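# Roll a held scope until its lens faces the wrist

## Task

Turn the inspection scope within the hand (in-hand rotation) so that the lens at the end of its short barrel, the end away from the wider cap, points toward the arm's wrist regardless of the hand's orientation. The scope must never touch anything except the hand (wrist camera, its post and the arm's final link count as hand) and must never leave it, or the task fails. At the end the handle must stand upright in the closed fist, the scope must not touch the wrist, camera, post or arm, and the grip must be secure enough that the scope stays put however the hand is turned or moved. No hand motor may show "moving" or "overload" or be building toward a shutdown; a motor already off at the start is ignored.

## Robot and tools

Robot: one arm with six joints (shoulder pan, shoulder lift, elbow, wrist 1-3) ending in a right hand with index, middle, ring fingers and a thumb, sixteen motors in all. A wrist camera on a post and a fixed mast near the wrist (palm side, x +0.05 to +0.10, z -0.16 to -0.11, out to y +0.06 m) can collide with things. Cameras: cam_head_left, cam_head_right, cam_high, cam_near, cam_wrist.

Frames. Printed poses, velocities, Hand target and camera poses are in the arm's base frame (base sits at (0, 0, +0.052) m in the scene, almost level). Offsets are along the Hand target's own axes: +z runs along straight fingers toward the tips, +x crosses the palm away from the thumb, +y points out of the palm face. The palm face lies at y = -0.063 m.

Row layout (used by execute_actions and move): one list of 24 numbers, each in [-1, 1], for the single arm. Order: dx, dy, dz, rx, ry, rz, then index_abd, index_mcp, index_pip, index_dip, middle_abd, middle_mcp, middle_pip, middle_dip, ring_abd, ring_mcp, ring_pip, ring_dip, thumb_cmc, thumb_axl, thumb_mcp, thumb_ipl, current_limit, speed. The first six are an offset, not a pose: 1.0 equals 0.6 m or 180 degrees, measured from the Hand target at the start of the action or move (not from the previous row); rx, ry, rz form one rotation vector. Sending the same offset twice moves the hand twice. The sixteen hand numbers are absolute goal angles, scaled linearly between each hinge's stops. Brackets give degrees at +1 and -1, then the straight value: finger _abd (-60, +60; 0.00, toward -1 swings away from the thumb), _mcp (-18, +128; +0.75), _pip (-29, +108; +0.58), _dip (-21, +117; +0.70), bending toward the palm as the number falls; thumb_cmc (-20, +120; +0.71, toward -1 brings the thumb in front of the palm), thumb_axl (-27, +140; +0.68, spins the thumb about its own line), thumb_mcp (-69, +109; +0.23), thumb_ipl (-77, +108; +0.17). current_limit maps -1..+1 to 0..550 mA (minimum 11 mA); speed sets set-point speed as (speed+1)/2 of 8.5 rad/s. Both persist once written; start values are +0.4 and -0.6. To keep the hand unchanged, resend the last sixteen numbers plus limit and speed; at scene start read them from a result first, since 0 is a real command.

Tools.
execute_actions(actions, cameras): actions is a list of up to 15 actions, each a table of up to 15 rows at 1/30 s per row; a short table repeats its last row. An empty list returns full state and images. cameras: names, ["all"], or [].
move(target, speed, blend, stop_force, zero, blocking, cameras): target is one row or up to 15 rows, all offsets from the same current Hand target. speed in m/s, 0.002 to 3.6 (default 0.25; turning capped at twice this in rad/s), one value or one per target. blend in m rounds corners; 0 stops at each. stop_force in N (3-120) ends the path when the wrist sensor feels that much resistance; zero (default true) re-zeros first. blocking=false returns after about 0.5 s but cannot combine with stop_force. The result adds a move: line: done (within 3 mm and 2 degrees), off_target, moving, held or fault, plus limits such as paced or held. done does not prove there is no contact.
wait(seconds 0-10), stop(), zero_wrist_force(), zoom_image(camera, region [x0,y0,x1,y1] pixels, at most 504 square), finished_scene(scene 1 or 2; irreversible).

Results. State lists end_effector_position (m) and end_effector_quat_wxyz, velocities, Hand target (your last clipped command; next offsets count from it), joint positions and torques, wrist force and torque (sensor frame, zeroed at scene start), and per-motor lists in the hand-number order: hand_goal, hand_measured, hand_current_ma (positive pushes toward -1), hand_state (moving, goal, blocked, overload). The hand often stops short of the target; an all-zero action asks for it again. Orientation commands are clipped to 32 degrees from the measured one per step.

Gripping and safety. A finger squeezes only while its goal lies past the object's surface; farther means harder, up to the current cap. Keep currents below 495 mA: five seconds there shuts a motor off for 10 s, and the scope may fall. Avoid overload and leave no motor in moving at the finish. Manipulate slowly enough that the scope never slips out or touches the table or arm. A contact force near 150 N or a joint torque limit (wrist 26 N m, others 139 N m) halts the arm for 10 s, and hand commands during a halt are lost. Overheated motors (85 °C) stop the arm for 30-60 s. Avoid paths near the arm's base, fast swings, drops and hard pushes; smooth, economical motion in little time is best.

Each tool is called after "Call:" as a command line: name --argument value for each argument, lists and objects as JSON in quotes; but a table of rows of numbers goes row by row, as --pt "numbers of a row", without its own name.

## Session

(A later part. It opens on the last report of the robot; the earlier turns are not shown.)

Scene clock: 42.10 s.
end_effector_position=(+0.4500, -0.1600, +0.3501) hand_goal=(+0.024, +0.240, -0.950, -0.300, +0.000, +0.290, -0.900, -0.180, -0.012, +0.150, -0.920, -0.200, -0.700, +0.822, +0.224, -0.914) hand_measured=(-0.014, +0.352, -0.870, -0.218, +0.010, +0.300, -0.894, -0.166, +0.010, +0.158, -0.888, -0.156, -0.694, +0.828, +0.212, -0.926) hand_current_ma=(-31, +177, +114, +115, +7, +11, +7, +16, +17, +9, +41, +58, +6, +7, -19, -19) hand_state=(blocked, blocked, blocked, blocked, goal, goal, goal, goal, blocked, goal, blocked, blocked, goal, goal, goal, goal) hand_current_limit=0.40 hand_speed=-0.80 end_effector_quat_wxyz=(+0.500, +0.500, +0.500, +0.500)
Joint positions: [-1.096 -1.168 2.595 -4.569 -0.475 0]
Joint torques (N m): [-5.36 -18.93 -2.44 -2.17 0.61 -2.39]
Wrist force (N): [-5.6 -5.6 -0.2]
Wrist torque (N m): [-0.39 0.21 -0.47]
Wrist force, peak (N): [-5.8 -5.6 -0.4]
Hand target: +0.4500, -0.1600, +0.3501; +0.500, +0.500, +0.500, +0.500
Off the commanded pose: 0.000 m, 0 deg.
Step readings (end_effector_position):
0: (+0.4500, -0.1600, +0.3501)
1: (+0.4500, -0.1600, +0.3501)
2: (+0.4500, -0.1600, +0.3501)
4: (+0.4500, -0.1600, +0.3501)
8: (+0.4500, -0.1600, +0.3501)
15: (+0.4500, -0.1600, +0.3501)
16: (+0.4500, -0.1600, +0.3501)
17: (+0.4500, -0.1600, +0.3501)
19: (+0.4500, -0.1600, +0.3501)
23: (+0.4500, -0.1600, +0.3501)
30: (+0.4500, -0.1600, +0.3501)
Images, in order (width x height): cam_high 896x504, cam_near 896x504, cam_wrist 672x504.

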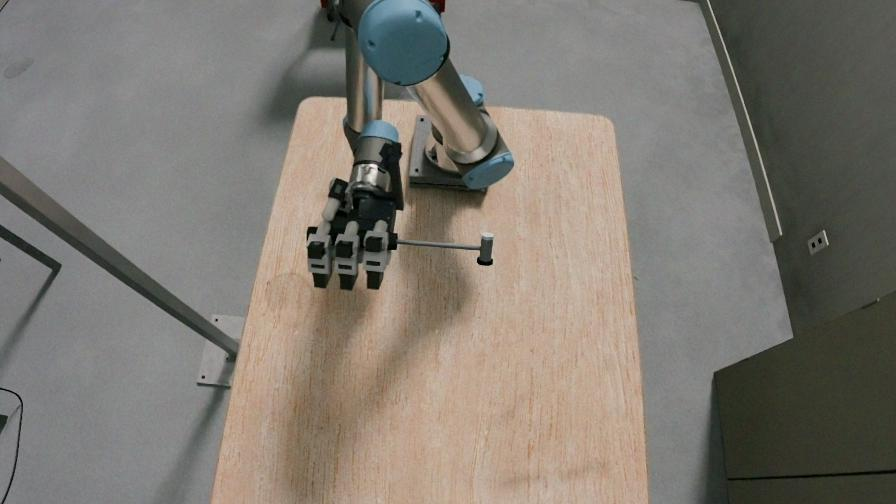

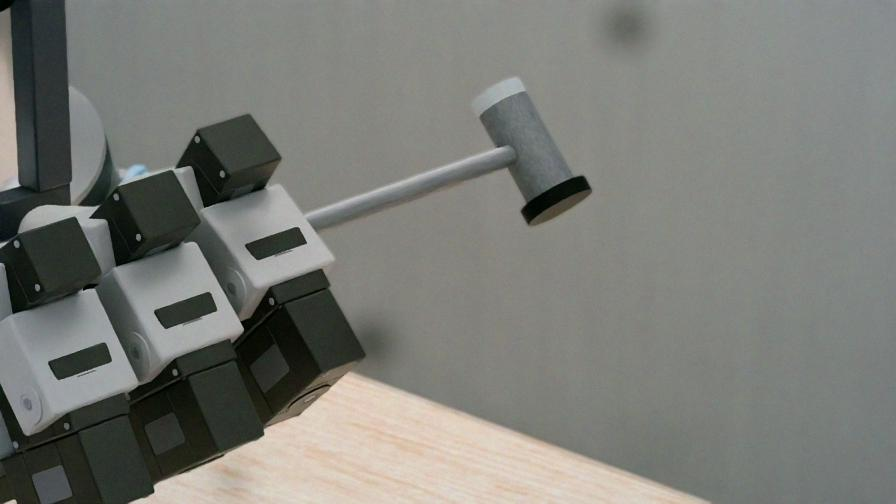

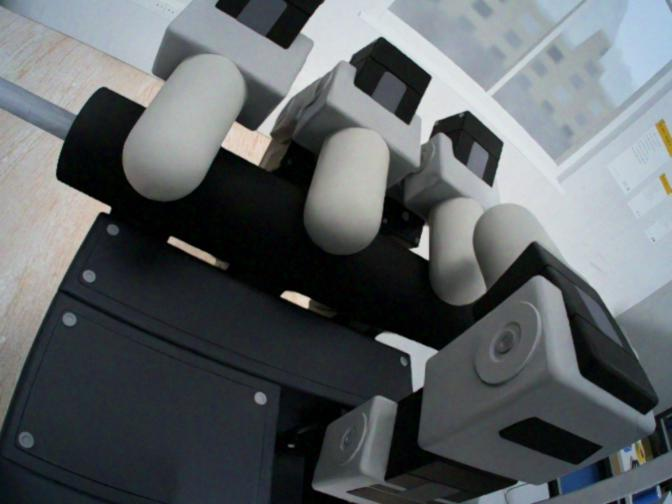

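Call:
execute_actions --actions '[[[0,0,0,0,0,0, 0.024,0.24,-0.95,-0.30, 0.0,0.22,-0.93,-0.28, -0.012,0.13,-0.93,-0.24, -0.70,0.822,0.2247,-0.9135, 0.4,-0.8]],[[0,0,0,0,0,0, 0.024,0.16,-0.95,-0.30, 0.0,0.14,-0.93,-0.28, -0.012,0.08,-0.93,-0.24, -0.70,0.822,0.2247,-0.9135, 0.4,-0.8]],[[0,0,0,0,0,0, 0.024,0.08,-0.95,-0.30, 0.0,0.06,-0.93,-0.28, -0.012,0.02,-0.93,-0.24, -0.70,0.822,0.2247,-0.9135, 0.4,-0.8]]]' --cameras '["cam_near", "cam_wrist", "cam_high"]'

Call:
zoom_image --camera "cam_high" --region '[290, 170, 500, 310]'

Scene clock: 44.37 s.
end_effector_position=(+0.4500, -0.1600, +0.3501) hand_goal=(+0.024, +0.080, -0.950, -0.300, +0.000, +0.060, -0.930, -0.280, -0.012, +0.020, -0.930, -0.240, -0.700, +0.822, +0.224, -0.914) hand_measured=(-0.016, +0.182, -0.854, -0.218, +0.010, +0.130, -0.858, -0.200, +0.012, +0.038, -0.880, -0.160, -0.694, +0.828, +0.212, -0.926) hand_current_ma=(-32, +157, +139, +115, +7, +104, +99, +114, +19, +23, +68, +113, +6, +7, -19, -19) hand_state=(blocked, blocked, blocked, blocked, goal, blocked, blocked, blocked, blocked, goal, blocked, blocked, goal, goal, goal, goal) hand_current_limit=0.40 hand_speed=-0.80 end_effector_quat_wxyz=(+0.500, +0.500, +0.500, +0.500)
Joint positions: [-1.096 -1.168 2.595 -4.569 -0.475 0]
Joint torques (N m): [-5.86 -18.59 -3.04 -2.07 0.45 -2.36]
Wrist force (N): [-5.5 -5.7 -0.2]
Wrist torque (N m): [-0.41 0.19 -0.47]
Wrist force, peak (N): [-5.8 -5.7 -0.3]
Hand target: +0.4500, -0.1600, +0.3501; +0.500, +0.500, +0.500, +0.500
Off the commanded pose: 0.000 m, 0 deg.
Step readings (end_effector_position):
0: (+0.4500, -0.1600, +0.3501)
1: (+0.4500, -0.1600, +0.3501)
2: (+0.4500, -0.1600, +0.3501)
4: (+0.4500, -0.1600, +0.3501)
8: (+0.4500, -0.1600, +0.3501)
15: (+0.4500, -0.1600, +0.3501)
16: (+0.4500, -0.1600, +0.3501)
17: (+0.4500, -0.1600, +0.3501)
19: (+0.4500, -0.1600, +0.3501)
23: (+0.4500, -0.1600, +0.3501)
30: (+0.4500, -0.1600, +0.3501)
31: (+0.4500, -0.1600, +0.3501)
32: (+0.4500, -0.1600, +0.3501)
34: (+0.4500, -0.1600, +0.3501)
38: (+0.4500, -0.1600, +0.3501)
45: (+0.4500, -0.1600, +0.3501)
Images, in order (width x height): cam_high 896x504, cam_near 896x504, cam_wrist 672x504.

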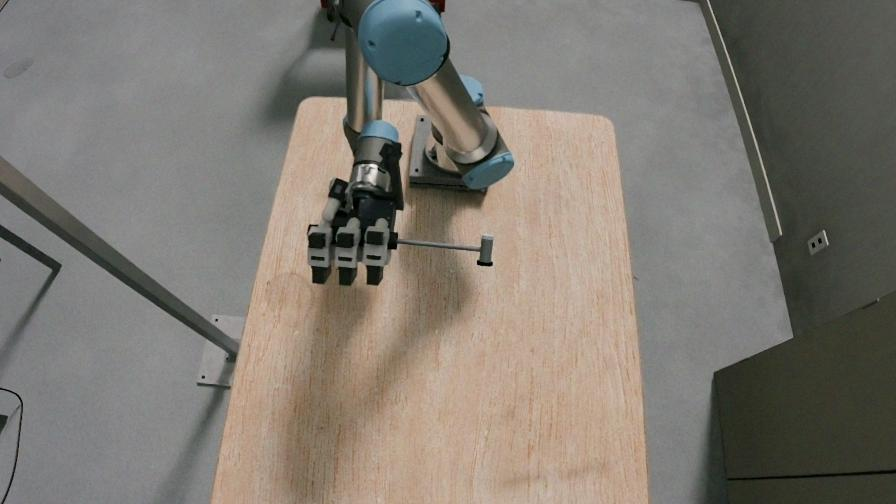

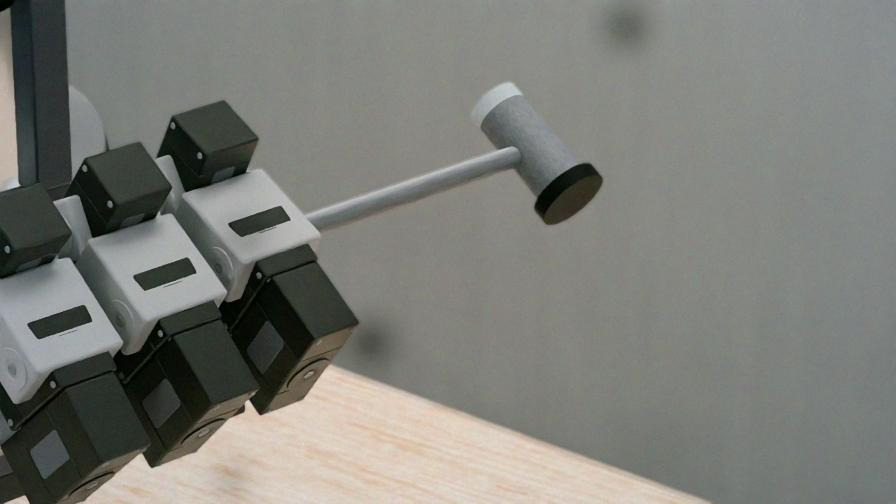

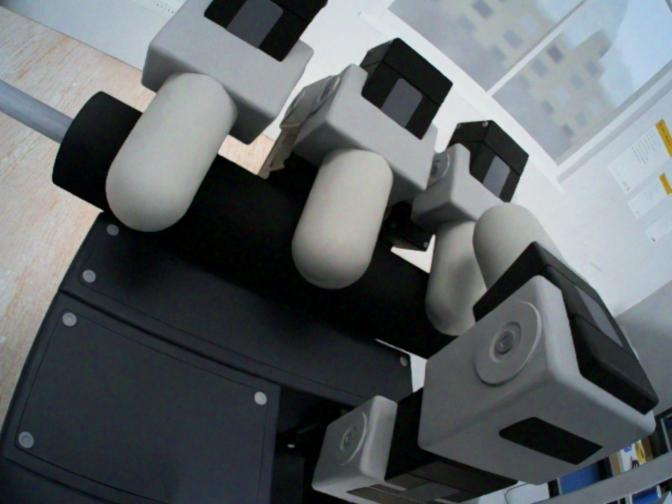

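Scaled by 2.400 from the camera's 896x504 image, which has a finer 1280x720 frame.

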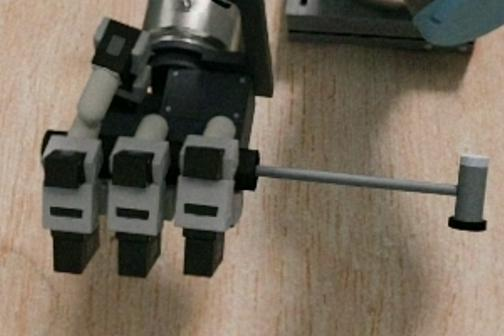

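Call:
execute_actions --actions '[[[0,0,0,0,0,0, 0.024,0.12,-0.95,-0.30, 0.0,0.10,-0.93,-0.28, -0.012,0.05,-0.86,0.08, -0.70,0.822,0.2247,-0.9135, 0.4,-0.6]],[[0,0,0,0,0,0, 0.024,0.12,-0.95,-0.30, 0.0,0.10,-0.93,-0.28, -0.012,0.45,-0.86,0.05, -0.70,0.822,0.2247,-0.9135, 0.4,-0.6]],[[0,0,0,0,0,0, 0.024,0.12,-0.95,-0.30, 0.0,0.10,-0.93,-0.28, -0.012,0.45,-0.92,-0.30, -0.70,0.822,0.2247,-0.9135, 0.4,-0.7]],[[0,0,0,0,0,0, 0.024,0.12,-0.95,-0.30, 0.0,0.12,-0.86,0.08, -0.012,0.45,-0.93,-0.32, -0.70,0.822,0.2247,-0.9135, 0.4,-0.6]],[[0,0,0,0,0,0, 0.024,0.12,-0.95,-0.30, 0.0,0.47,-0.86,0.05, -0.012,0.45,-0.93,-0.32, -0.70,0.822,0.2247,-0.9135, 0.4,-0.6]],[[0,0,0,0,0,0, 0.024,0.12,-0.95,-0.30, 0.0,0.47,-0.93,-0.32, -0.012,0.45,-0.93,-0.32, -0.70,0.822,0.2247,-0.9135, 0.4,-0.7]]]' --cameras '["cam_near", "cam_wrist", "cam_high"]'

Call:
zoom_image --camera "cam_high" --region '[290, 170, 500, 310]'

Scene clock: 50.10 s.
end_effector_position=(+0.4500, -0.1600, +0.3501) hand_goal=(+0.024, +0.120, -0.950, -0.300, +0.000, +0.470, -0.930, -0.320, -0.012, +0.450, -0.930, -0.320, -0.700, +0.822, +0.224, -0.914) hand_measured=(-0.016, +0.184, -0.854, -0.218, +0.010, +0.480, -0.900, -0.238, +0.000, +0.462, -0.900, -0.230, -0.694, +0.828, +0.212, -0.926) hand_current_ma=(-32, +93, +140, +115, +7, +12, +39, +116, +9, +14, +38, +129, +6, +7, -19, -19) hand_state=(blocked, blocked, blocked, blocked, goal, goal, blocked, blocked, goal, goal, blocked, blocked, goal, goal, goal, goal) hand_current_limit=0.40 hand_speed=-0.70 end_effector_quat_wxyz=(+0.500, +0.500, +0.500, +0.500)
Joint positions: [-1.096 -1.168 2.595 -4.569 -0.475 0]
Joint torques (N m): [-5.11 -15.77 -4.55 -2.28 0.44 -2.34]
Wrist force (N): [-5.5 -5.4 0.0]
Wrist torque (N m): [-0.38 0.20 -0.47]
Wrist force, peak (N): [-5.9 -5.8 -0.3]
Hand target: +0.4500, -0.1600, +0.3501; +0.500, +0.500, +0.500, +0.500
Off the commanded pose: 0.000 m, 0 deg.
Step readings (end_effector_position):
0: (+0.4500, -0.1600, +0.3501)
1: (+0.4500, -0.1600, +0.3501)
2: (+0.4500, -0.1600, +0.3501)
4: (+0.4500, -0.1600, +0.3501)
8: (+0.4500, -0.1600, +0.3501)
15: (+0.4500, -0.1600, +0.3501)
16: (+0.4500, -0.1600, +0.3501)
17: (+0.4500, -0.1600, +0.3501)
19: (+0.4500, -0.1600, +0.3501)
23: (+0.4500, -0.1600, +0.3501)
30: (+0.4500, -0.1600, +0.3501)
31: (+0.4500, -0.1600, +0.3501)
32: (+0.4500, -0.1600, +0.3501)
34: (+0.4500, -0.1600, +0.3501)
38: (+0.4500, -0.1600, +0.3501)
45: (+0.4500, -0.1600, +0.3501)
46: (+0.4500, -0.1600, +0.3501)
47: (+0.4500, -0.1600, +0.3501)
49: (+0.4500, -0.1600, +0.3501)
53: (+0.4500, -0.1600, +0.3501)
60: (+0.4500, -0.1600, +0.3501)
61: (+0.4500, -0.1600, +0.3501)
62: (+0.4500, -0.1600, +0.3501)
64: (+0.4500, -0.1600, +0.3501)
68: (+0.4500, -0.1600, +0.3501)
75: (+0.4500, -0.1600, +0.3501)
76: (+0.4500, -0.1600, +0.3501)
77: (+0.4500, -0.1600, +0.3501)
79: (+0.4500, -0.1600, +0.3501)
83: (+0.4500, -0.1600, +0.3501)
90: (+0.4500, -0.1600, +0.3501)
Images, in order (width x height): cam_high 896x504, cam_near 896x504, cam_wrist 672x504.

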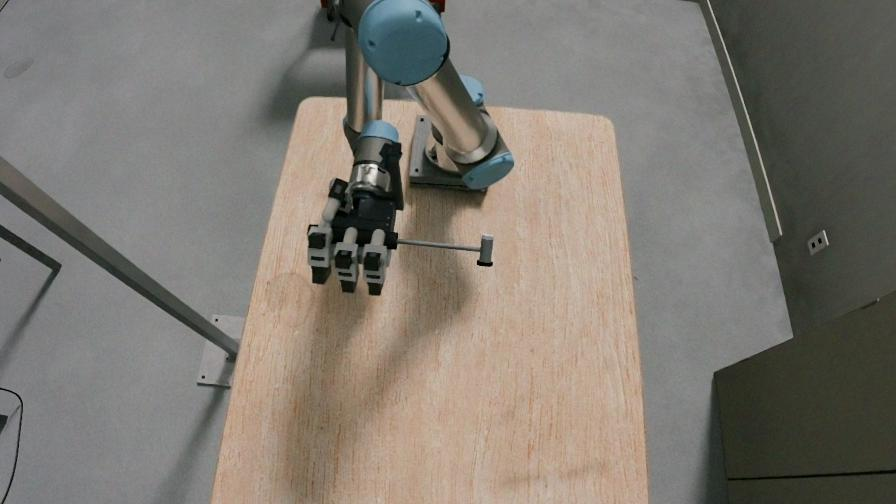

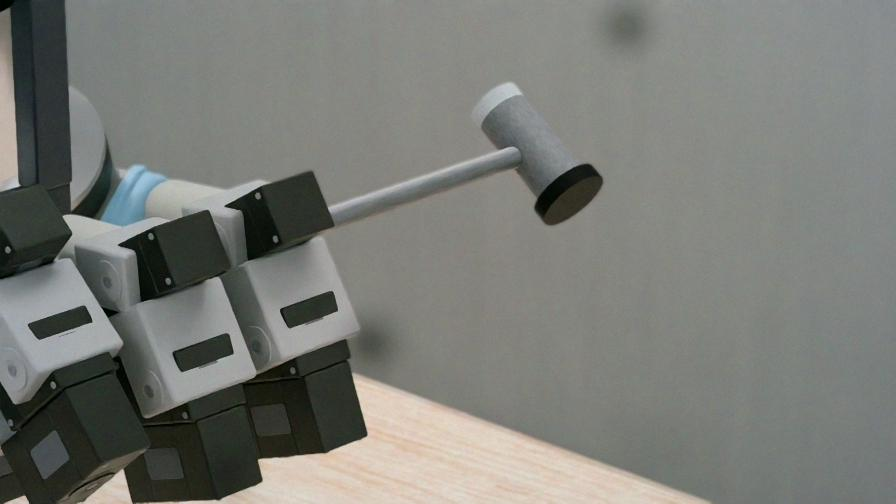

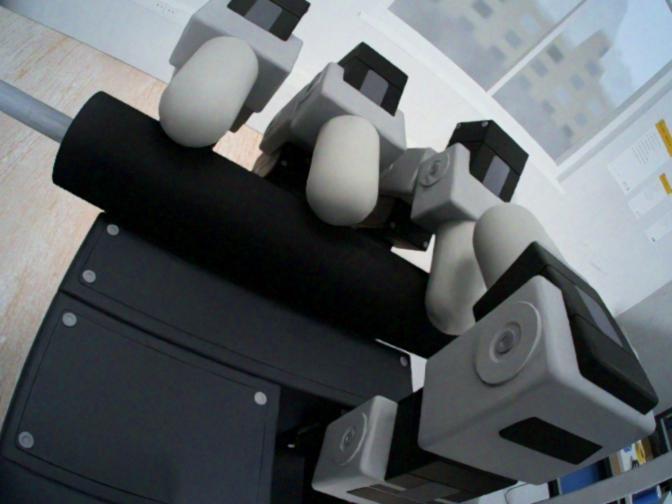

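Scaled by 2.400 from the camera's 896x504 image, which has a finer 1280x720 frame.

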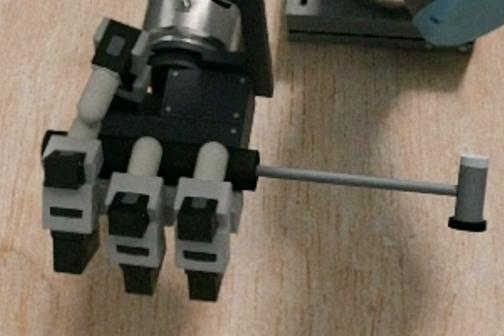

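Call:
execute_actions --actions '[[[0,0,0,0,0,0, 0.024,0.16,-0.86,0.08, 0.0,0.47,-0.95,-0.34, -0.012,0.45,-0.95,-0.34, -0.70,0.822,0.2247,-0.9135, 0.4,-0.6]],[[0,0,0,0,0,0, 0.024,0.48,-0.86,0.05, 0.0,0.47,-0.95,-0.34, -0.012,0.45,-0.95,-0.34, -0.70,0.822,0.2247,-0.9135, 0.4,-0.6]],[[0,0,0,0,0,0, 0.024,0.48,-0.95,-0.32, 0.0,0.47,-0.95,-0.34, -0.012,0.45,-0.95,-0.34, -0.70,0.822,0.2247,-0.9135, 0.4,-0.7]],[[0,0,0,0,0,0, 0.024,0.40,-0.95,-0.34, 0.0,0.40,-0.95,-0.34, -0.012,0.40,-0.95,-0.34, -0.70,0.822,0.2247,-0.9135, 0.4,-0.8]],[[0,0,0,0,0,0, 0.024,0.32,-0.95,-0.34, 0.0,0.32,-0.95,-0.34, -0.012,0.32,-0.95,-0.34, -0.70,0.822,0.2247,-0.9135, 0.4,-0.8]]]' --cameras '["cam_near", "cam_wrist", "cam_high"]'

Call:
zoom_image --camera "cam_high" --region '[290, 170, 500, 310]'

Scene clock: 53.10 s.
end_effector_position=(+0.4500, -0.1600, +0.3501) hand_goal=(+0.024, +0.320, -0.950, -0.340, +0.000, +0.320, -0.950, -0.340, -0.012, +0.320, -0.950, -0.340, -0.700, +0.822, +0.224, -0.914) hand_measured=(+0.012, +0.424, -0.890, -0.230, +0.006, +0.444, -0.870, -0.274, -0.002, +0.440, -0.882, -0.252, -0.702, +0.822, +0.228, -0.910) hand_current_ma=(-8, +161, +81, +162, +4, +195, +114, +91, +6, +190, +93, +127, -3, +0, +4, +4) hand_state=(goal, blocked, blocked, blocked, goal, blocked, blocked, blocked, goal, blocked, blocked, blocked, goal, goal, goal, goal) hand_current_limit=0.40 hand_speed=-0.80 end_effector_quat_wxyz=(+0.500, +0.500, +0.500, +0.500)
Joint positions: [-1.096 -1.168 2.595 -4.569 -0.475 0]
Joint torques (N m): [-5.95 -14.51 -4.89 -2.12 0.2 -2.36]
Wrist force (N): [-5.4 -5.5 -0.3]
Wrist torque (N m): [-0.35 0.19 -0.47]
Wrist force, peak (N): [-5.9 -5.9 -0.3]
Hand target: +0.4500, -0.1600, +0.3501; +0.500, +0.500, +0.500, +0.500
Off the commanded pose: 0.000 m, 0 deg.
Step readings (end_effector_position):
0: (+0.4500, -0.1600, +0.3501)
1: (+0.4500, -0.1600, +0.3501)
2: (+0.4500, -0.1600, +0.3501)
4: (+0.4500, -0.1600, +0.3501)
8: (+0.4500, -0.1600, +0.3501)
15: (+0.4500, -0.1600, +0.3501)
16: (+0.4500, -0.1600, +0.3501)
17: (+0.4500, -0.1600, +0.3501)
19: (+0.4500, -0.1600, +0.3501)
23: (+0.4500, -0.1600, +0.3501)
30: (+0.4500, -0.1600, +0.3501)
31: (+0.4500, -0.1600, +0.3501)
32: (+0.4500, -0.1600, +0.3501)
34: (+0.4500, -0.1600, +0.3501)
38: (+0.4500, -0.1600, +0.3501)
45: (+0.4500, -0.1600, +0.3501)
46: (+0.4500, -0.1600, +0.3501)
47: (+0.4500, -0.1600, +0.3501)
49: (+0.4500, -0.1600, +0.3501)
53: (+0.4500, -0.1600, +0.3501)
60: (+0.4500, -0.1600, +0.3501)
61: (+0.4500, -0.1600, +0.3501)
62: (+0.4500, -0.1600, +0.3501)
64: (+0.4500, -0.1600, +0.3501)
68: (+0.4500, -0.1600, +0.3501)
75: (+0.4500, -0.1600, +0.3501)
Images, in order (width x height): cam_high 896x504, cam_near 896x504, cam_wrist 672x504.

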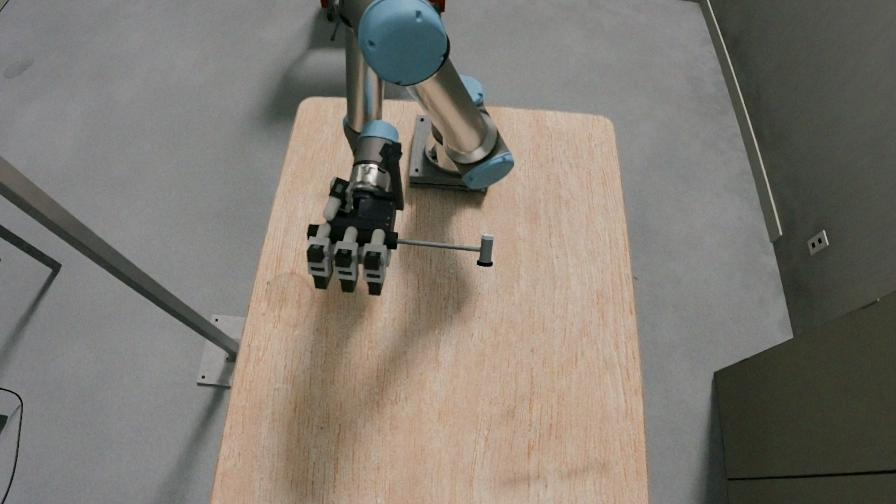

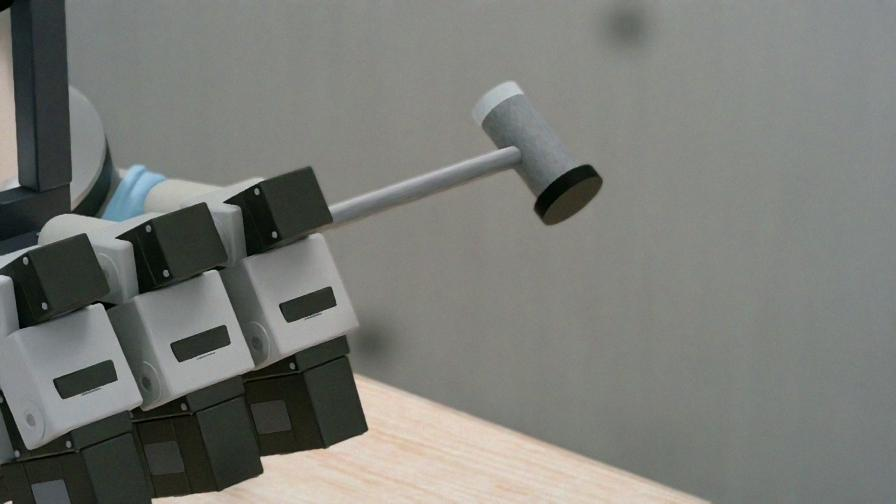

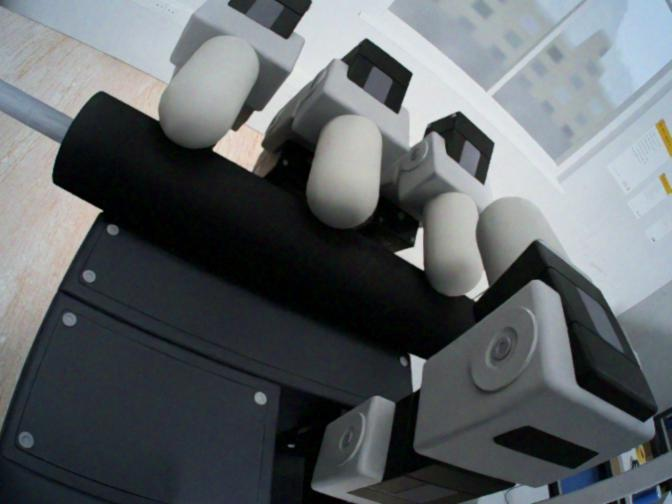

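Scaled by 2.400 from the camera's 896x504 image, which has a finer 1280x720 frame.

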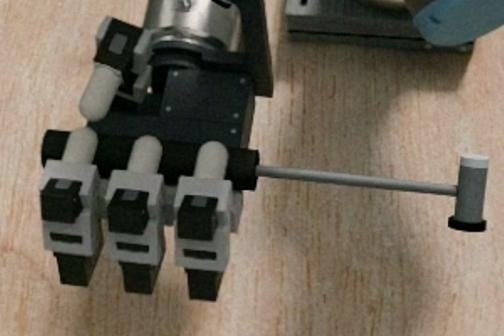

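Call:
execute_actions --actions '[[[0,0,0,0,0,0, 0.024,0.24,-0.95,-0.34, 0.0,0.24,-0.95,-0.34, -0.012,0.24,-0.95,-0.34, -0.70,0.822,0.2247,-0.9135, 0.4,-0.8]],[[0,0,0,0,0,0, 0.024,0.16,-0.95,-0.34, 0.0,0.16,-0.95,-0.34, -0.012,0.16,-0.95,-0.34, -0.70,0.822,0.2247,-0.9135, 0.4,-0.8]],[[0,0,0,0,0,0, 0.024,0.08,-0.95,-0.34, 0.0,0.08,-0.95,-0.34, -0.012,0.08,-0.95,-0.34, -0.70,0.822,0.2247,-0.9135, 0.4,-0.8]]]' --cameras '["cam_near", "cam_wrist", "cam_high"]'

Call:
zoom_image --camera "cam_high" --region '[290, 170, 500, 310]'

Scene clock: 55.10 s.
end_effector_position=(+0.4500, -0.1600, +0.3501) hand_goal=(+0.024, +0.080, -0.950, -0.340, +0.000, +0.080, -0.950, -0.340, -0.012, +0.080, -0.950, -0.340, -0.700, +0.822, +0.224, -0.914) hand_measured=(+0.012, +0.264, -0.816, -0.230, +0.006, +0.280, -0.790, -0.274, -0.002, +0.280, -0.806, -0.252, -0.702, +0.822, +0.228, -0.910) hand_current_ma=(-8, +308, +200, +162, +4, +336, +243, +91, +6, +334, +216, +127, -3, +0, +4, +4) hand_state=(goal, blocked, blocked, blocked, goal, blocked, blocked, blocked, goal, blocked, blocked, blocked, goal, goal, goal, goal) hand_current_limit=0.40 hand_speed=-0.80 end_effector_quat_wxyz=(+0.500, +0.500, +0.500, +0.500)
Joint positions: [-1.096 -1.168 2.595 -4.569 -0.475 0]
Joint torques (N m): [-5.77 -13.44 -5.48 -2.2 0.2 -2.22]
Wrist force (N): [-5.6 -5.4 -0.3]
Wrist torque (N m): [-0.35 0.21 -0.46]
Wrist force, peak (N): [-5.9 -5.6 -0.3]
Hand target: +0.4500, -0.1600, +0.3501; +0.500, +0.500, +0.500, +0.500
Off the commanded pose: 0.000 m, 0 deg.
Step readings (end_effector_position):
0: (+0.4500, -0.1600, +0.3501)
1: (+0.4500, -0.1600, +0.3501)
2: (+0.4500, -0.1600, +0.3501)
4: (+0.4500, -0.1600, +0.3501)
8: (+0.4500, -0.1600, +0.3501)
15: (+0.4500, -0.1600, +0.3501)
16: (+0.4500, -0.1600, +0.3501)
17: (+0.4500, -0.1600, +0.3501)
19: (+0.4500, -0.1600, +0.3501)
23: (+0.4500, -0.1600, +0.3501)
30: (+0.4500, -0.1600, +0.3501)
31: (+0.4500, -0.1600, +0.3501)
32: (+0.4500, -0.1600, +0.3501)
34: (+0.4500, -0.1600, +0.3501)
38: (+0.4500, -0.1600, +0.3501)
45: (+0.4500, -0.1600, +0.3501)
Images, in order (width x height): cam_high 896x504, cam_near 896x504, cam_wrist 672x504.

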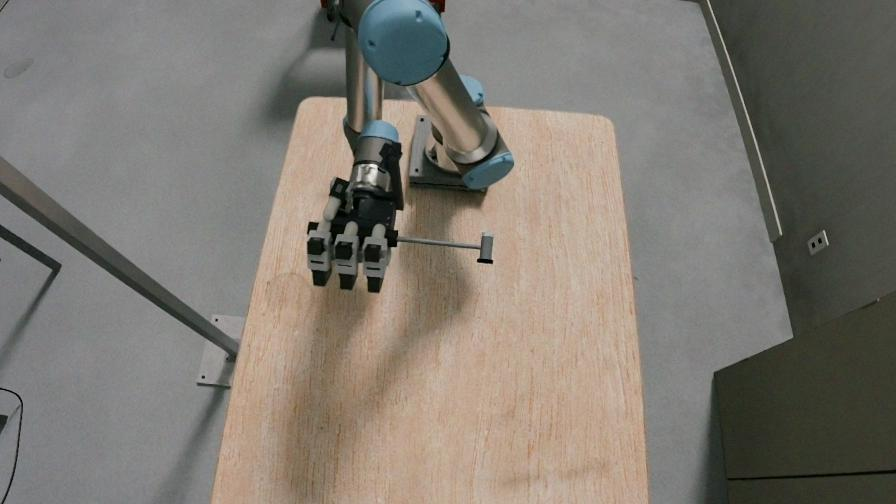

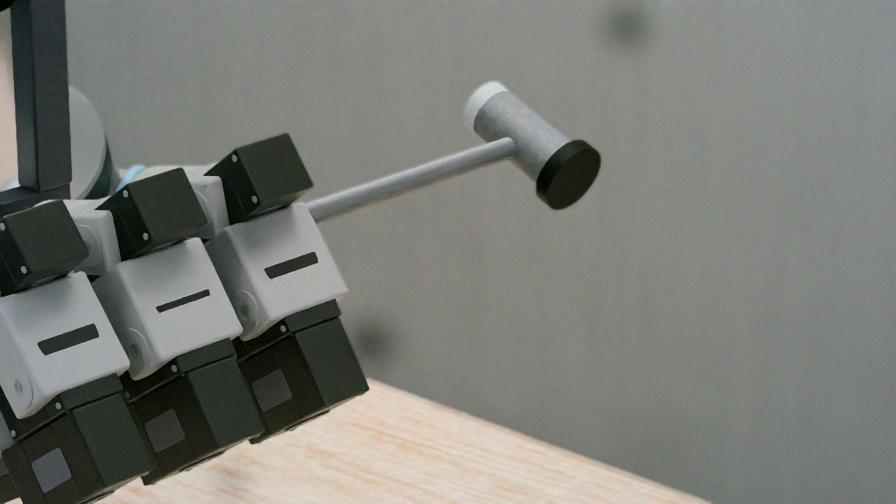

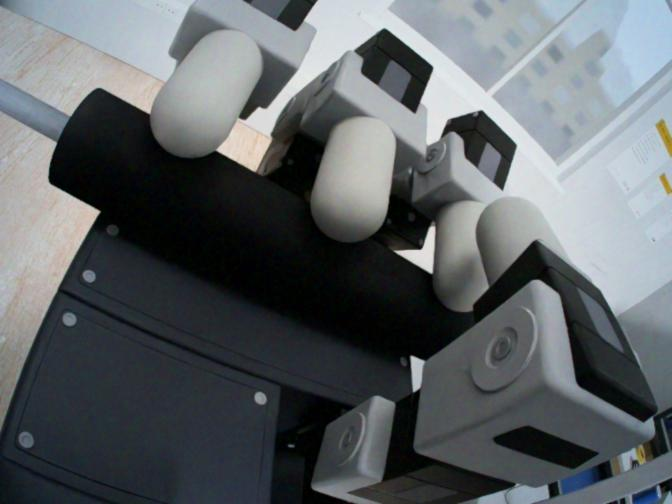

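Scaled by 2.400 from the camera's 896x504 image, which has a finer 1280x720 frame.

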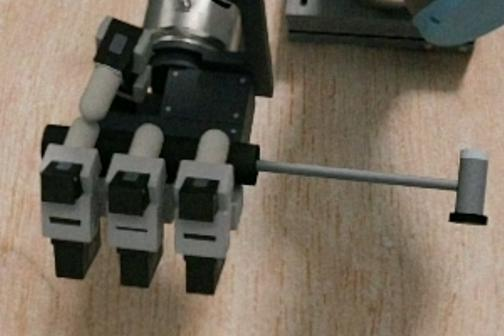

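Call:
execute_actions --actions '[[[0,0,0,0,0,0, 0.024,0.01,-0.95,-0.36, 0.0,0.01,-0.95,-0.36, -0.012,0.01,-0.95,-0.36, -0.70,0.822,0.2247,-0.9135, 0.5,-0.8]],[[0,0,0,0,0,0, 0.024,-0.06,-0.95,-0.36, 0.0,-0.06,-0.95,-0.36, -0.012,-0.06,-0.95,-0.36, -0.70,0.822,0.2247,-0.9135, 0.5,-0.8]],[[0,0,0,0,0,0, 0.024,-0.12,-0.95,-0.36, 0.0,-0.12,-0.95,-0.36, -0.012,-0.12,-0.95,-0.36, -0.70,0.822,0.2247,-0.9135, 0.5,-0.8]]]' --cameras '["cam_near", "cam_wrist", "cam_high"]'

Call:
zoom_image --camera "cam_high" --region '[290, 170, 500, 310]'

Scene clock: 58.03 s.
end_effector_position=(+0.4500, -0.1600, +0.3501) hand_goal=(+0.024, -0.120, -0.950, -0.360, +0.000, -0.120, -0.950, -0.360, -0.012, -0.120, -0.950, -0.360, -0.700, +0.822, +0.224, -0.914) hand_measured=(+0.012, +0.142, -0.762, -0.226, +0.006, +0.154, -0.730, -0.274, -0.004, +0.158, -0.754, -0.244, -0.702, +0.822, +0.228, -0.910) hand_current_ma=(-8, +412, +294, +202, +4, +412, +349, +122, +6, +412, +308, +172, -3, +0, +4, +4) hand_state=(goal, blocked, blocked, blocked, goal, blocked, blocked, blocked, goal, blocked, blocked, blocked, goal, goal, goal, goal) hand_current_limit=0.50 hand_speed=-0.80 end_effector_quat_wxyz=(+0.500, +0.500, +0.500, +0.500)
Joint positions: [-1.096 -1.168 2.595 -4.569 -0.475 0]
Joint torques (N m): [-5.46 -13.31 -6.36 -2.27 0.37 -2.2]
Wrist force (N): [-6.0 -5.2 -0.1]
Wrist torque (N m): [-0.37 0.25 -0.49]
Wrist force, peak (N): [-5.8 -5.8 0.0]
Hand target: +0.4500, -0.1600, +0.3501; +0.500, +0.500, +0.500, +0.500
Off the commanded pose: 0.000 m, 0 deg.
Step readings (end_effector_position):
0: (+0.4500, -0.1600, +0.3501)
1: (+0.4500, -0.1600, +0.3501)
2: (+0.4500, -0.1600, +0.3501)
4: (+0.4500, -0.1600, +0.3501)
8: (+0.4500, -0.1600, +0.3501)
15: (+0.4500, -0.1600, +0.3501)
16: (+0.4500, -0.1600, +0.3501)
17: (+0.4500, -0.1600, +0.3501)
19: (+0.4500, -0.1600, +0.3501)
23: (+0.4500, -0.1600, +0.3501)
30: (+0.4500, -0.1600, +0.3501)
31: (+0.4500, -0.1600, +0.3501)
32: (+0.4500, -0.1600, +0.3501)
34: (+0.4500, -0.1600, +0.3501)
38: (+0.4500, -0.1600, +0.3501)
45: (+0.4500, -0.1600, +0.3501)
Images, in order (width x height): cam_high 896x504, cam_near 896x504, cam_wrist 672x504.

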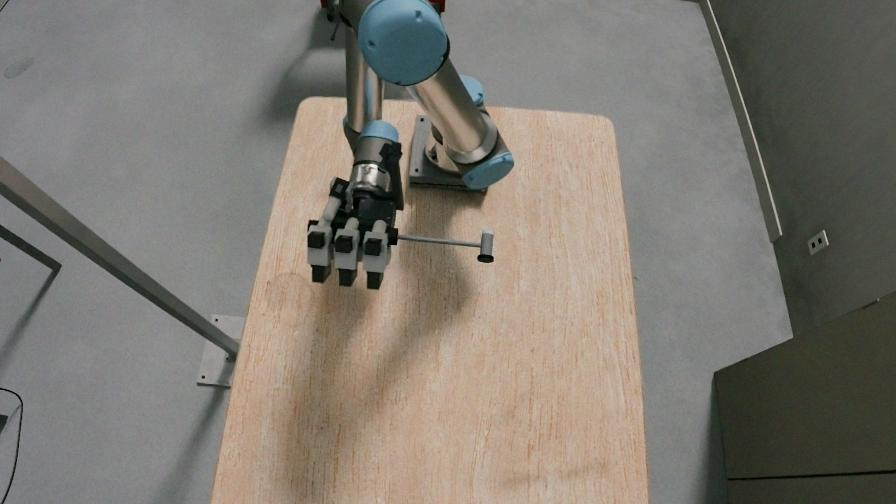

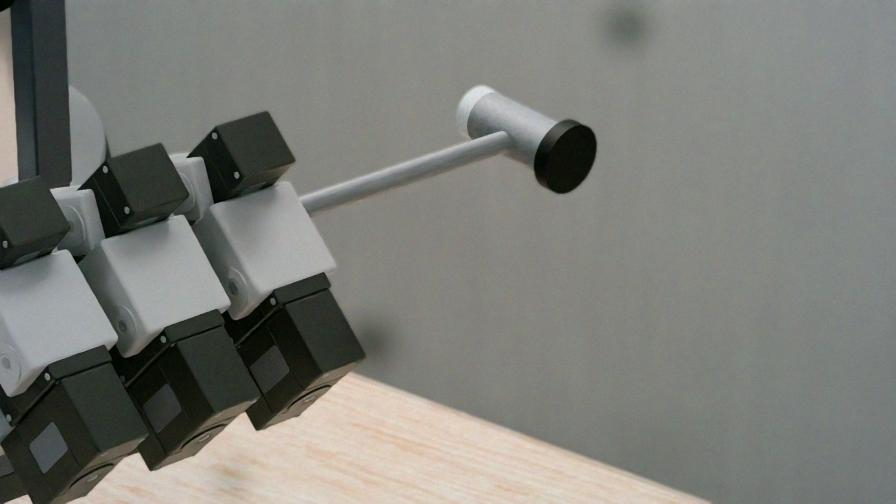

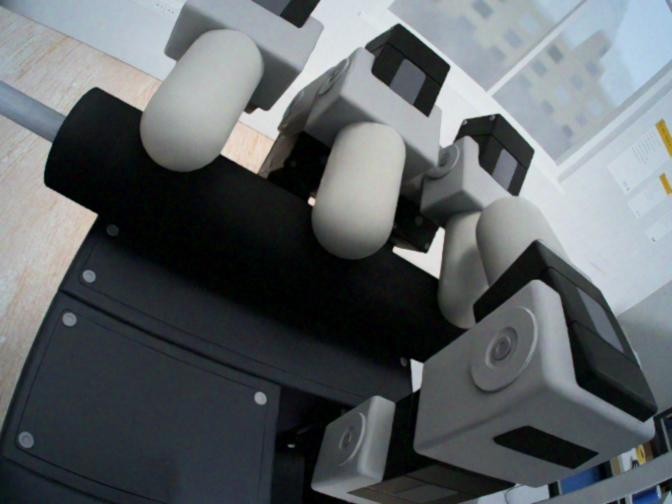

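Scaled by 2.400 from the camera's 896x504 image, which has a finer 1280x720 frame.

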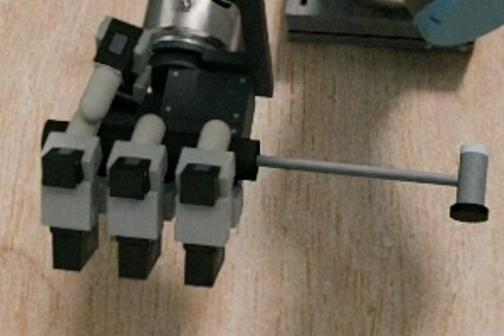

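Call:
zoom_image --camera "cam_near" --region '[440, 70, 620, 210]'

Scaled by 2.800 from the camera's 896x504 image, which has a finer 1280x720 frame.

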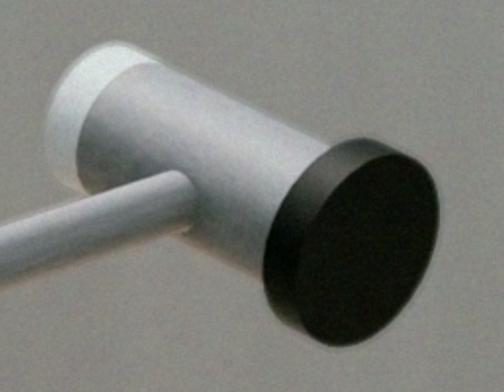

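Call:
execute_actions --actions '[[[0,0,0,0,0,0, 0.024,-0.16,-0.95,-0.36, 0.0,-0.16,-0.95,-0.36, -0.012,-0.16,-0.95,-0.36, -0.70,0.822,0.2247,-0.9135, 0.65,-0.8]],[[0,0,0,0,0,0, 0.024,-0.19,-0.95,-0.36, 0.0,-0.19,-0.95,-0.36, -0.012,-0.19,-0.95,-0.36, -0.70,0.822,0.2247,-0.9135, 0.65,-0.8]]]' --cameras '["cam_near", "cam_wrist", "cam_high"]'

Call:
zoom_image --camera "cam_near" --region '[440, 70, 620, 210]'

Call:
zoom_image --camera "cam_high" --region '[290, 170, 500, 310]'

Scene clock: 101.40 s.
end_effector_position=(+0.4500, -0.1600, +0.3501) hand_goal=(+0.024, -0.190, -0.950, -0.360, +0.000, -0.190, -0.950, -0.360, -0.012, -0.190, -0.950, -0.360, -0.700, +0.822, +0.224, -0.914) hand_measured=(+0.012, +0.058, -0.736, -0.202, +0.006, +0.064, -0.698, -0.256, -0.004, +0.070, -0.724, -0.222, -0.702, +0.822, +0.228, -0.910) hand_current_ma=(-8, +426, +338, +244, +4, +438, +407, +151, +6, +450, +358, +209, -3, +0, +4, +4) hand_state=(goal, blocked, blocked, blocked, goal, blocked, blocked, blocked, goal, blocked, blocked, blocked, goal, goal, goal, goal) hand_current_limit=0.65 hand_speed=-0.80 end_effector_quat_wxyz=(+0.500, +0.500, +0.500, +0.500)
Joint positions: [-1.096 -1.168 2.595 -4.569 -0.475 0]
Joint torques (N m): [-5.77 -14.11 -6.98 -2.09 0.06 -2.33]
Wrist force (N): [-5.6 -5.4 -0.1]
Wrist torque (N m): [-0.41 0.21 -0.48]
Wrist force, peak (N): [-5.7 -5.9 -0.2]
Hand target: +0.4500, -0.1600, +0.3501; +0.500, +0.500, +0.500, +0.500
Off the commanded pose: 0.000 m, 0 deg.
Step readings (end_effector_position):
0: (+0.4500, -0.1600, +0.3501)
1: (+0.4500, -0.1600, +0.3501)
2: (+0.4500, -0.1600, +0.3501)
4: (+0.4500, -0.1600, +0.3501)
8: (+0.4500, -0.1600, +0.3501)
15: (+0.4500, -0.1600, +0.3501)
16: (+0.4500, -0.1600, +0.3501)
17: (+0.4500, -0.1600, +0.3501)
19: (+0.4500, -0.1600, +0.3501)
23: (+0.4500, -0.1600, +0.3501)
30: (+0.4500, -0.1600, +0.3501)
Images, in order (width x height): cam_high 896x504, cam_near 896x504, cam_wrist 672x504.

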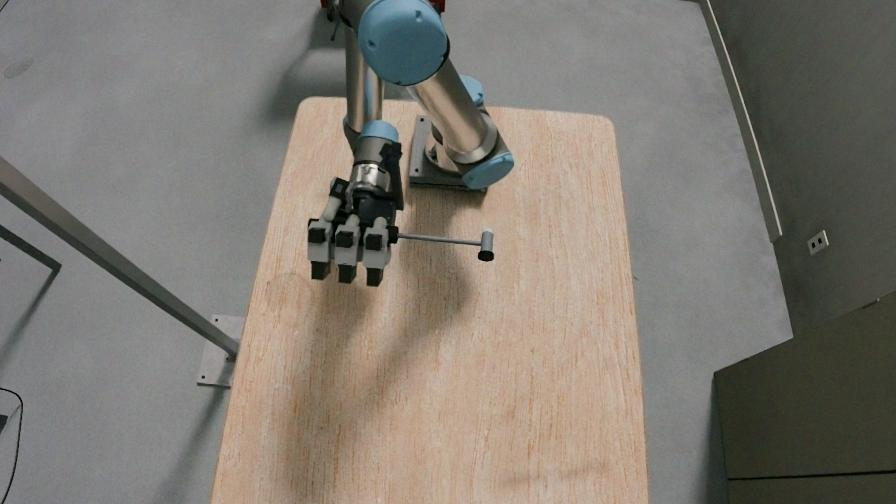

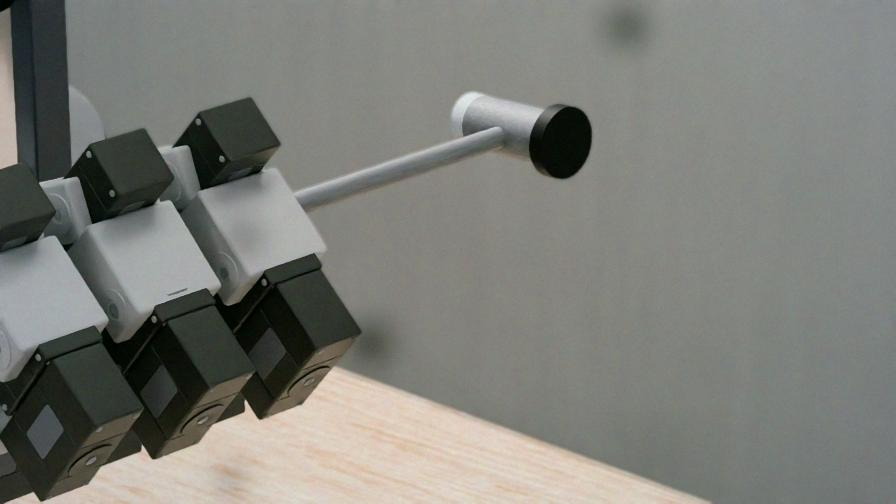

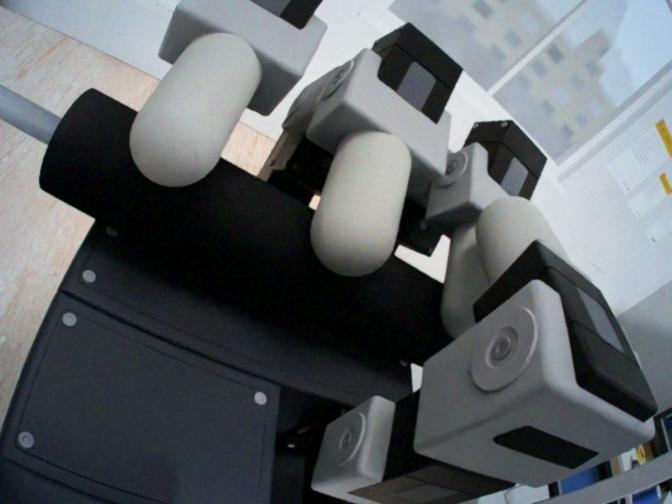

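Scaled by 2.800 from the camera's 896x504 image, which has a finer 1280x720 frame.

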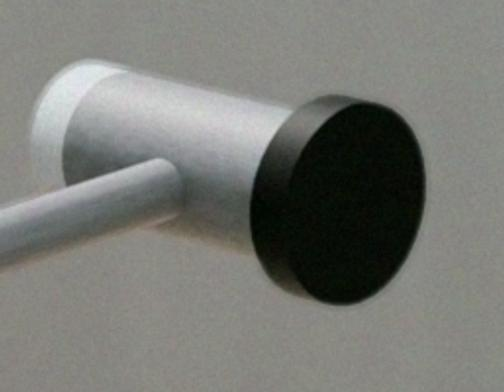

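Scaled by 2.400 from the camera's 896x504 image, which has a finer 1280x720 frame.

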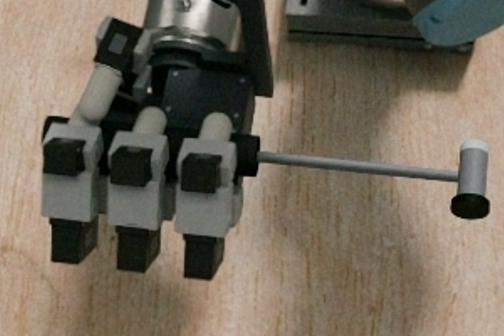

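Call:
execute_actions --actions '[[[0,0,0,0,0,0, 0.024,-0.16,-0.95,-0.38, 0.0,0.06,-0.76,0.10, -0.012,-0.16,-0.95,-0.38, -0.70,0.822,0.2247,-0.9135, 0.6,-0.65]],[[0,0,0,0,0,0, 0.024,-0.16,-0.95,-0.38, 0.0,0.46,-0.80,0.05, -0.012,-0.16,-0.95,-0.38, -0.70,0.822,0.2247,-0.9135, 0.6,-0.65]],[[0,0,0,0,0,0, 0.024,-0.16,-0.95,-0.38, 0.0,0.46,-0.90,-0.18, -0.012,-0.16,-0.95,-0.38, -0.70,0.822,0.2247,-0.9135, 0.6,-0.7]],[[0,0,0,0,0,0, 0.024,-0.16,-0.95,-0.38, 0.0,0.44,-0.98,-0.32, -0.012,-0.16,-0.95,-0.38, -0.70,0.822,0.2247,-0.9135, 0.6,-0.75]]]' --cameras '["cam_near", "cam_wrist", "cam_high"]'

Call:
zoom_image --camera "cam_near" --region '[440, 70, 620, 210]'

Scene clock: 108.30 s.
end_effector_position=(+0.4500, -0.1600, +0.3501) hand_goal=(+0.024, -0.160, -0.950, -0.380, +0.000, +0.440, -0.980, -0.320, -0.012, -0.160, -0.950, -0.380, -0.700, +0.822, +0.224, -0.914) hand_measured=(+0.012, +0.058, -0.736, -0.202, +0.006, +0.470, -0.898, -0.194, -0.004, +0.070, -0.724, -0.222, -0.702, +0.822, +0.228, -0.910) hand_current_ma=(-8, +369, +339, +279, +4, +40, +116, +187, +6, +392, +359, +243, -3, +0, +4, +4) hand_state=(goal, blocked, blocked, blocked, goal, blocked, blocked, blocked, goal, blocked, blocked, blocked, goal, goal, goal, goal) hand_current_limit=0.60 hand_speed=-0.75 end_effector_quat_wxyz=(+0.500, +0.500, +0.500, +0.500)
Joint positions: [-1.096 -1.168 2.595 -4.569 -0.475 0]
Joint torques (N m): [-5.57 -14.08 -7.95 -2.14 0.26 -2.23]
Wrist force (N): [-5.6 -5.6 -0.1]
Wrist torque (N m): [-0.42 0.19 -0.47]
Wrist force, peak (N): [-5.9 -5.7 -0.2]
Hand target: +0.4500, -0.1600, +0.3501; +0.500, +0.500, +0.500, +0.500
Off the commanded pose: 0.000 m, 0 deg.
Step readings (end_effector_position):
0: (+0.4500, -0.1600, +0.3501)
1: (+0.4500, -0.1600, +0.3501)
2: (+0.4500, -0.1600, +0.3501)
4: (+0.4500, -0.1600, +0.3501)
8: (+0.4500, -0.1600, +0.3501)
15: (+0.4500, -0.1600, +0.3501)
16: (+0.4500, -0.1600, +0.3501)
17: (+0.4500, -0.1600, +0.3501)
19: (+0.4500, -0.1600, +0.3501)
23: (+0.4500, -0.1600, +0.3501)
30: (+0.4500, -0.1600, +0.3501)
31: (+0.4500, -0.1600, +0.3501)
32: (+0.4500, -0.1600, +0.3501)
34: (+0.4500, -0.1600, +0.3501)
38: (+0.4500, -0.1600, +0.3501)
45: (+0.4500, -0.1600, +0.3501)
46: (+0.4500, -0.1600, +0.3501)
47: (+0.4500, -0.1600, +0.3501)
49: (+0.4500, -0.1600, +0.3501)
53: (+0.4500, -0.1600, +0.3501)
60: (+0.4500, -0.1600, +0.3501)
Images, in order (width x height): cam_high 896x504, cam_near 896x504, cam_wrist 672x504.

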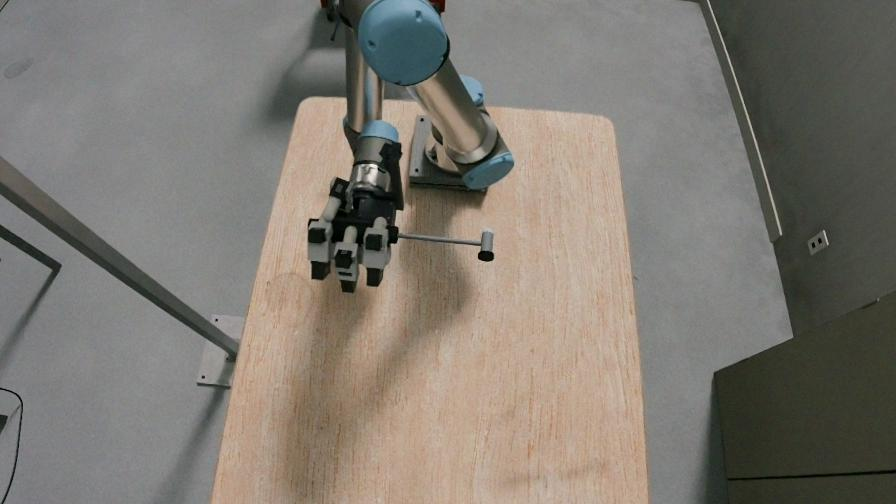

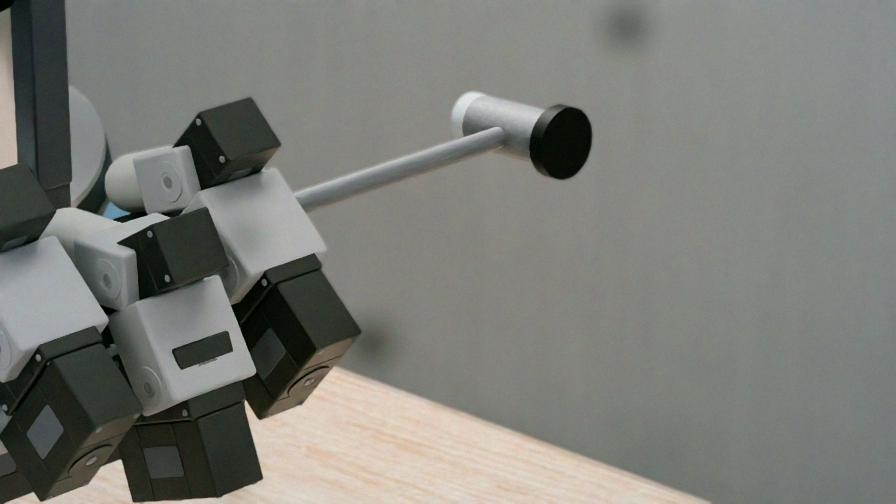

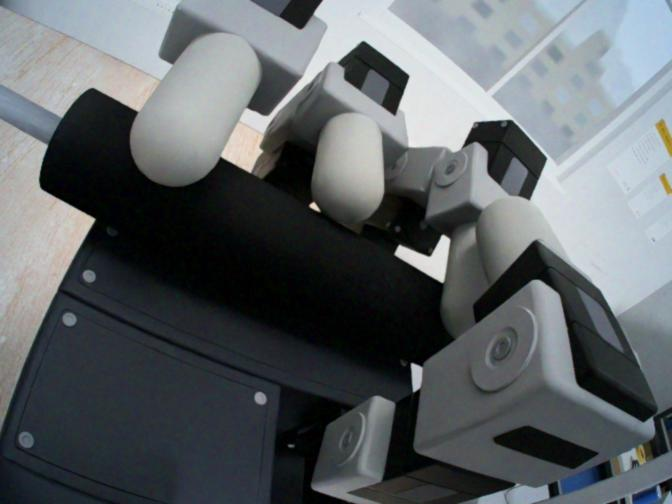

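Scaled by 2.800 from the camera's 896x504 image, which has a finer 1280x720 frame.

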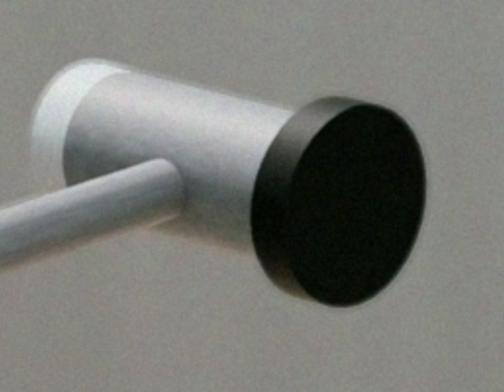

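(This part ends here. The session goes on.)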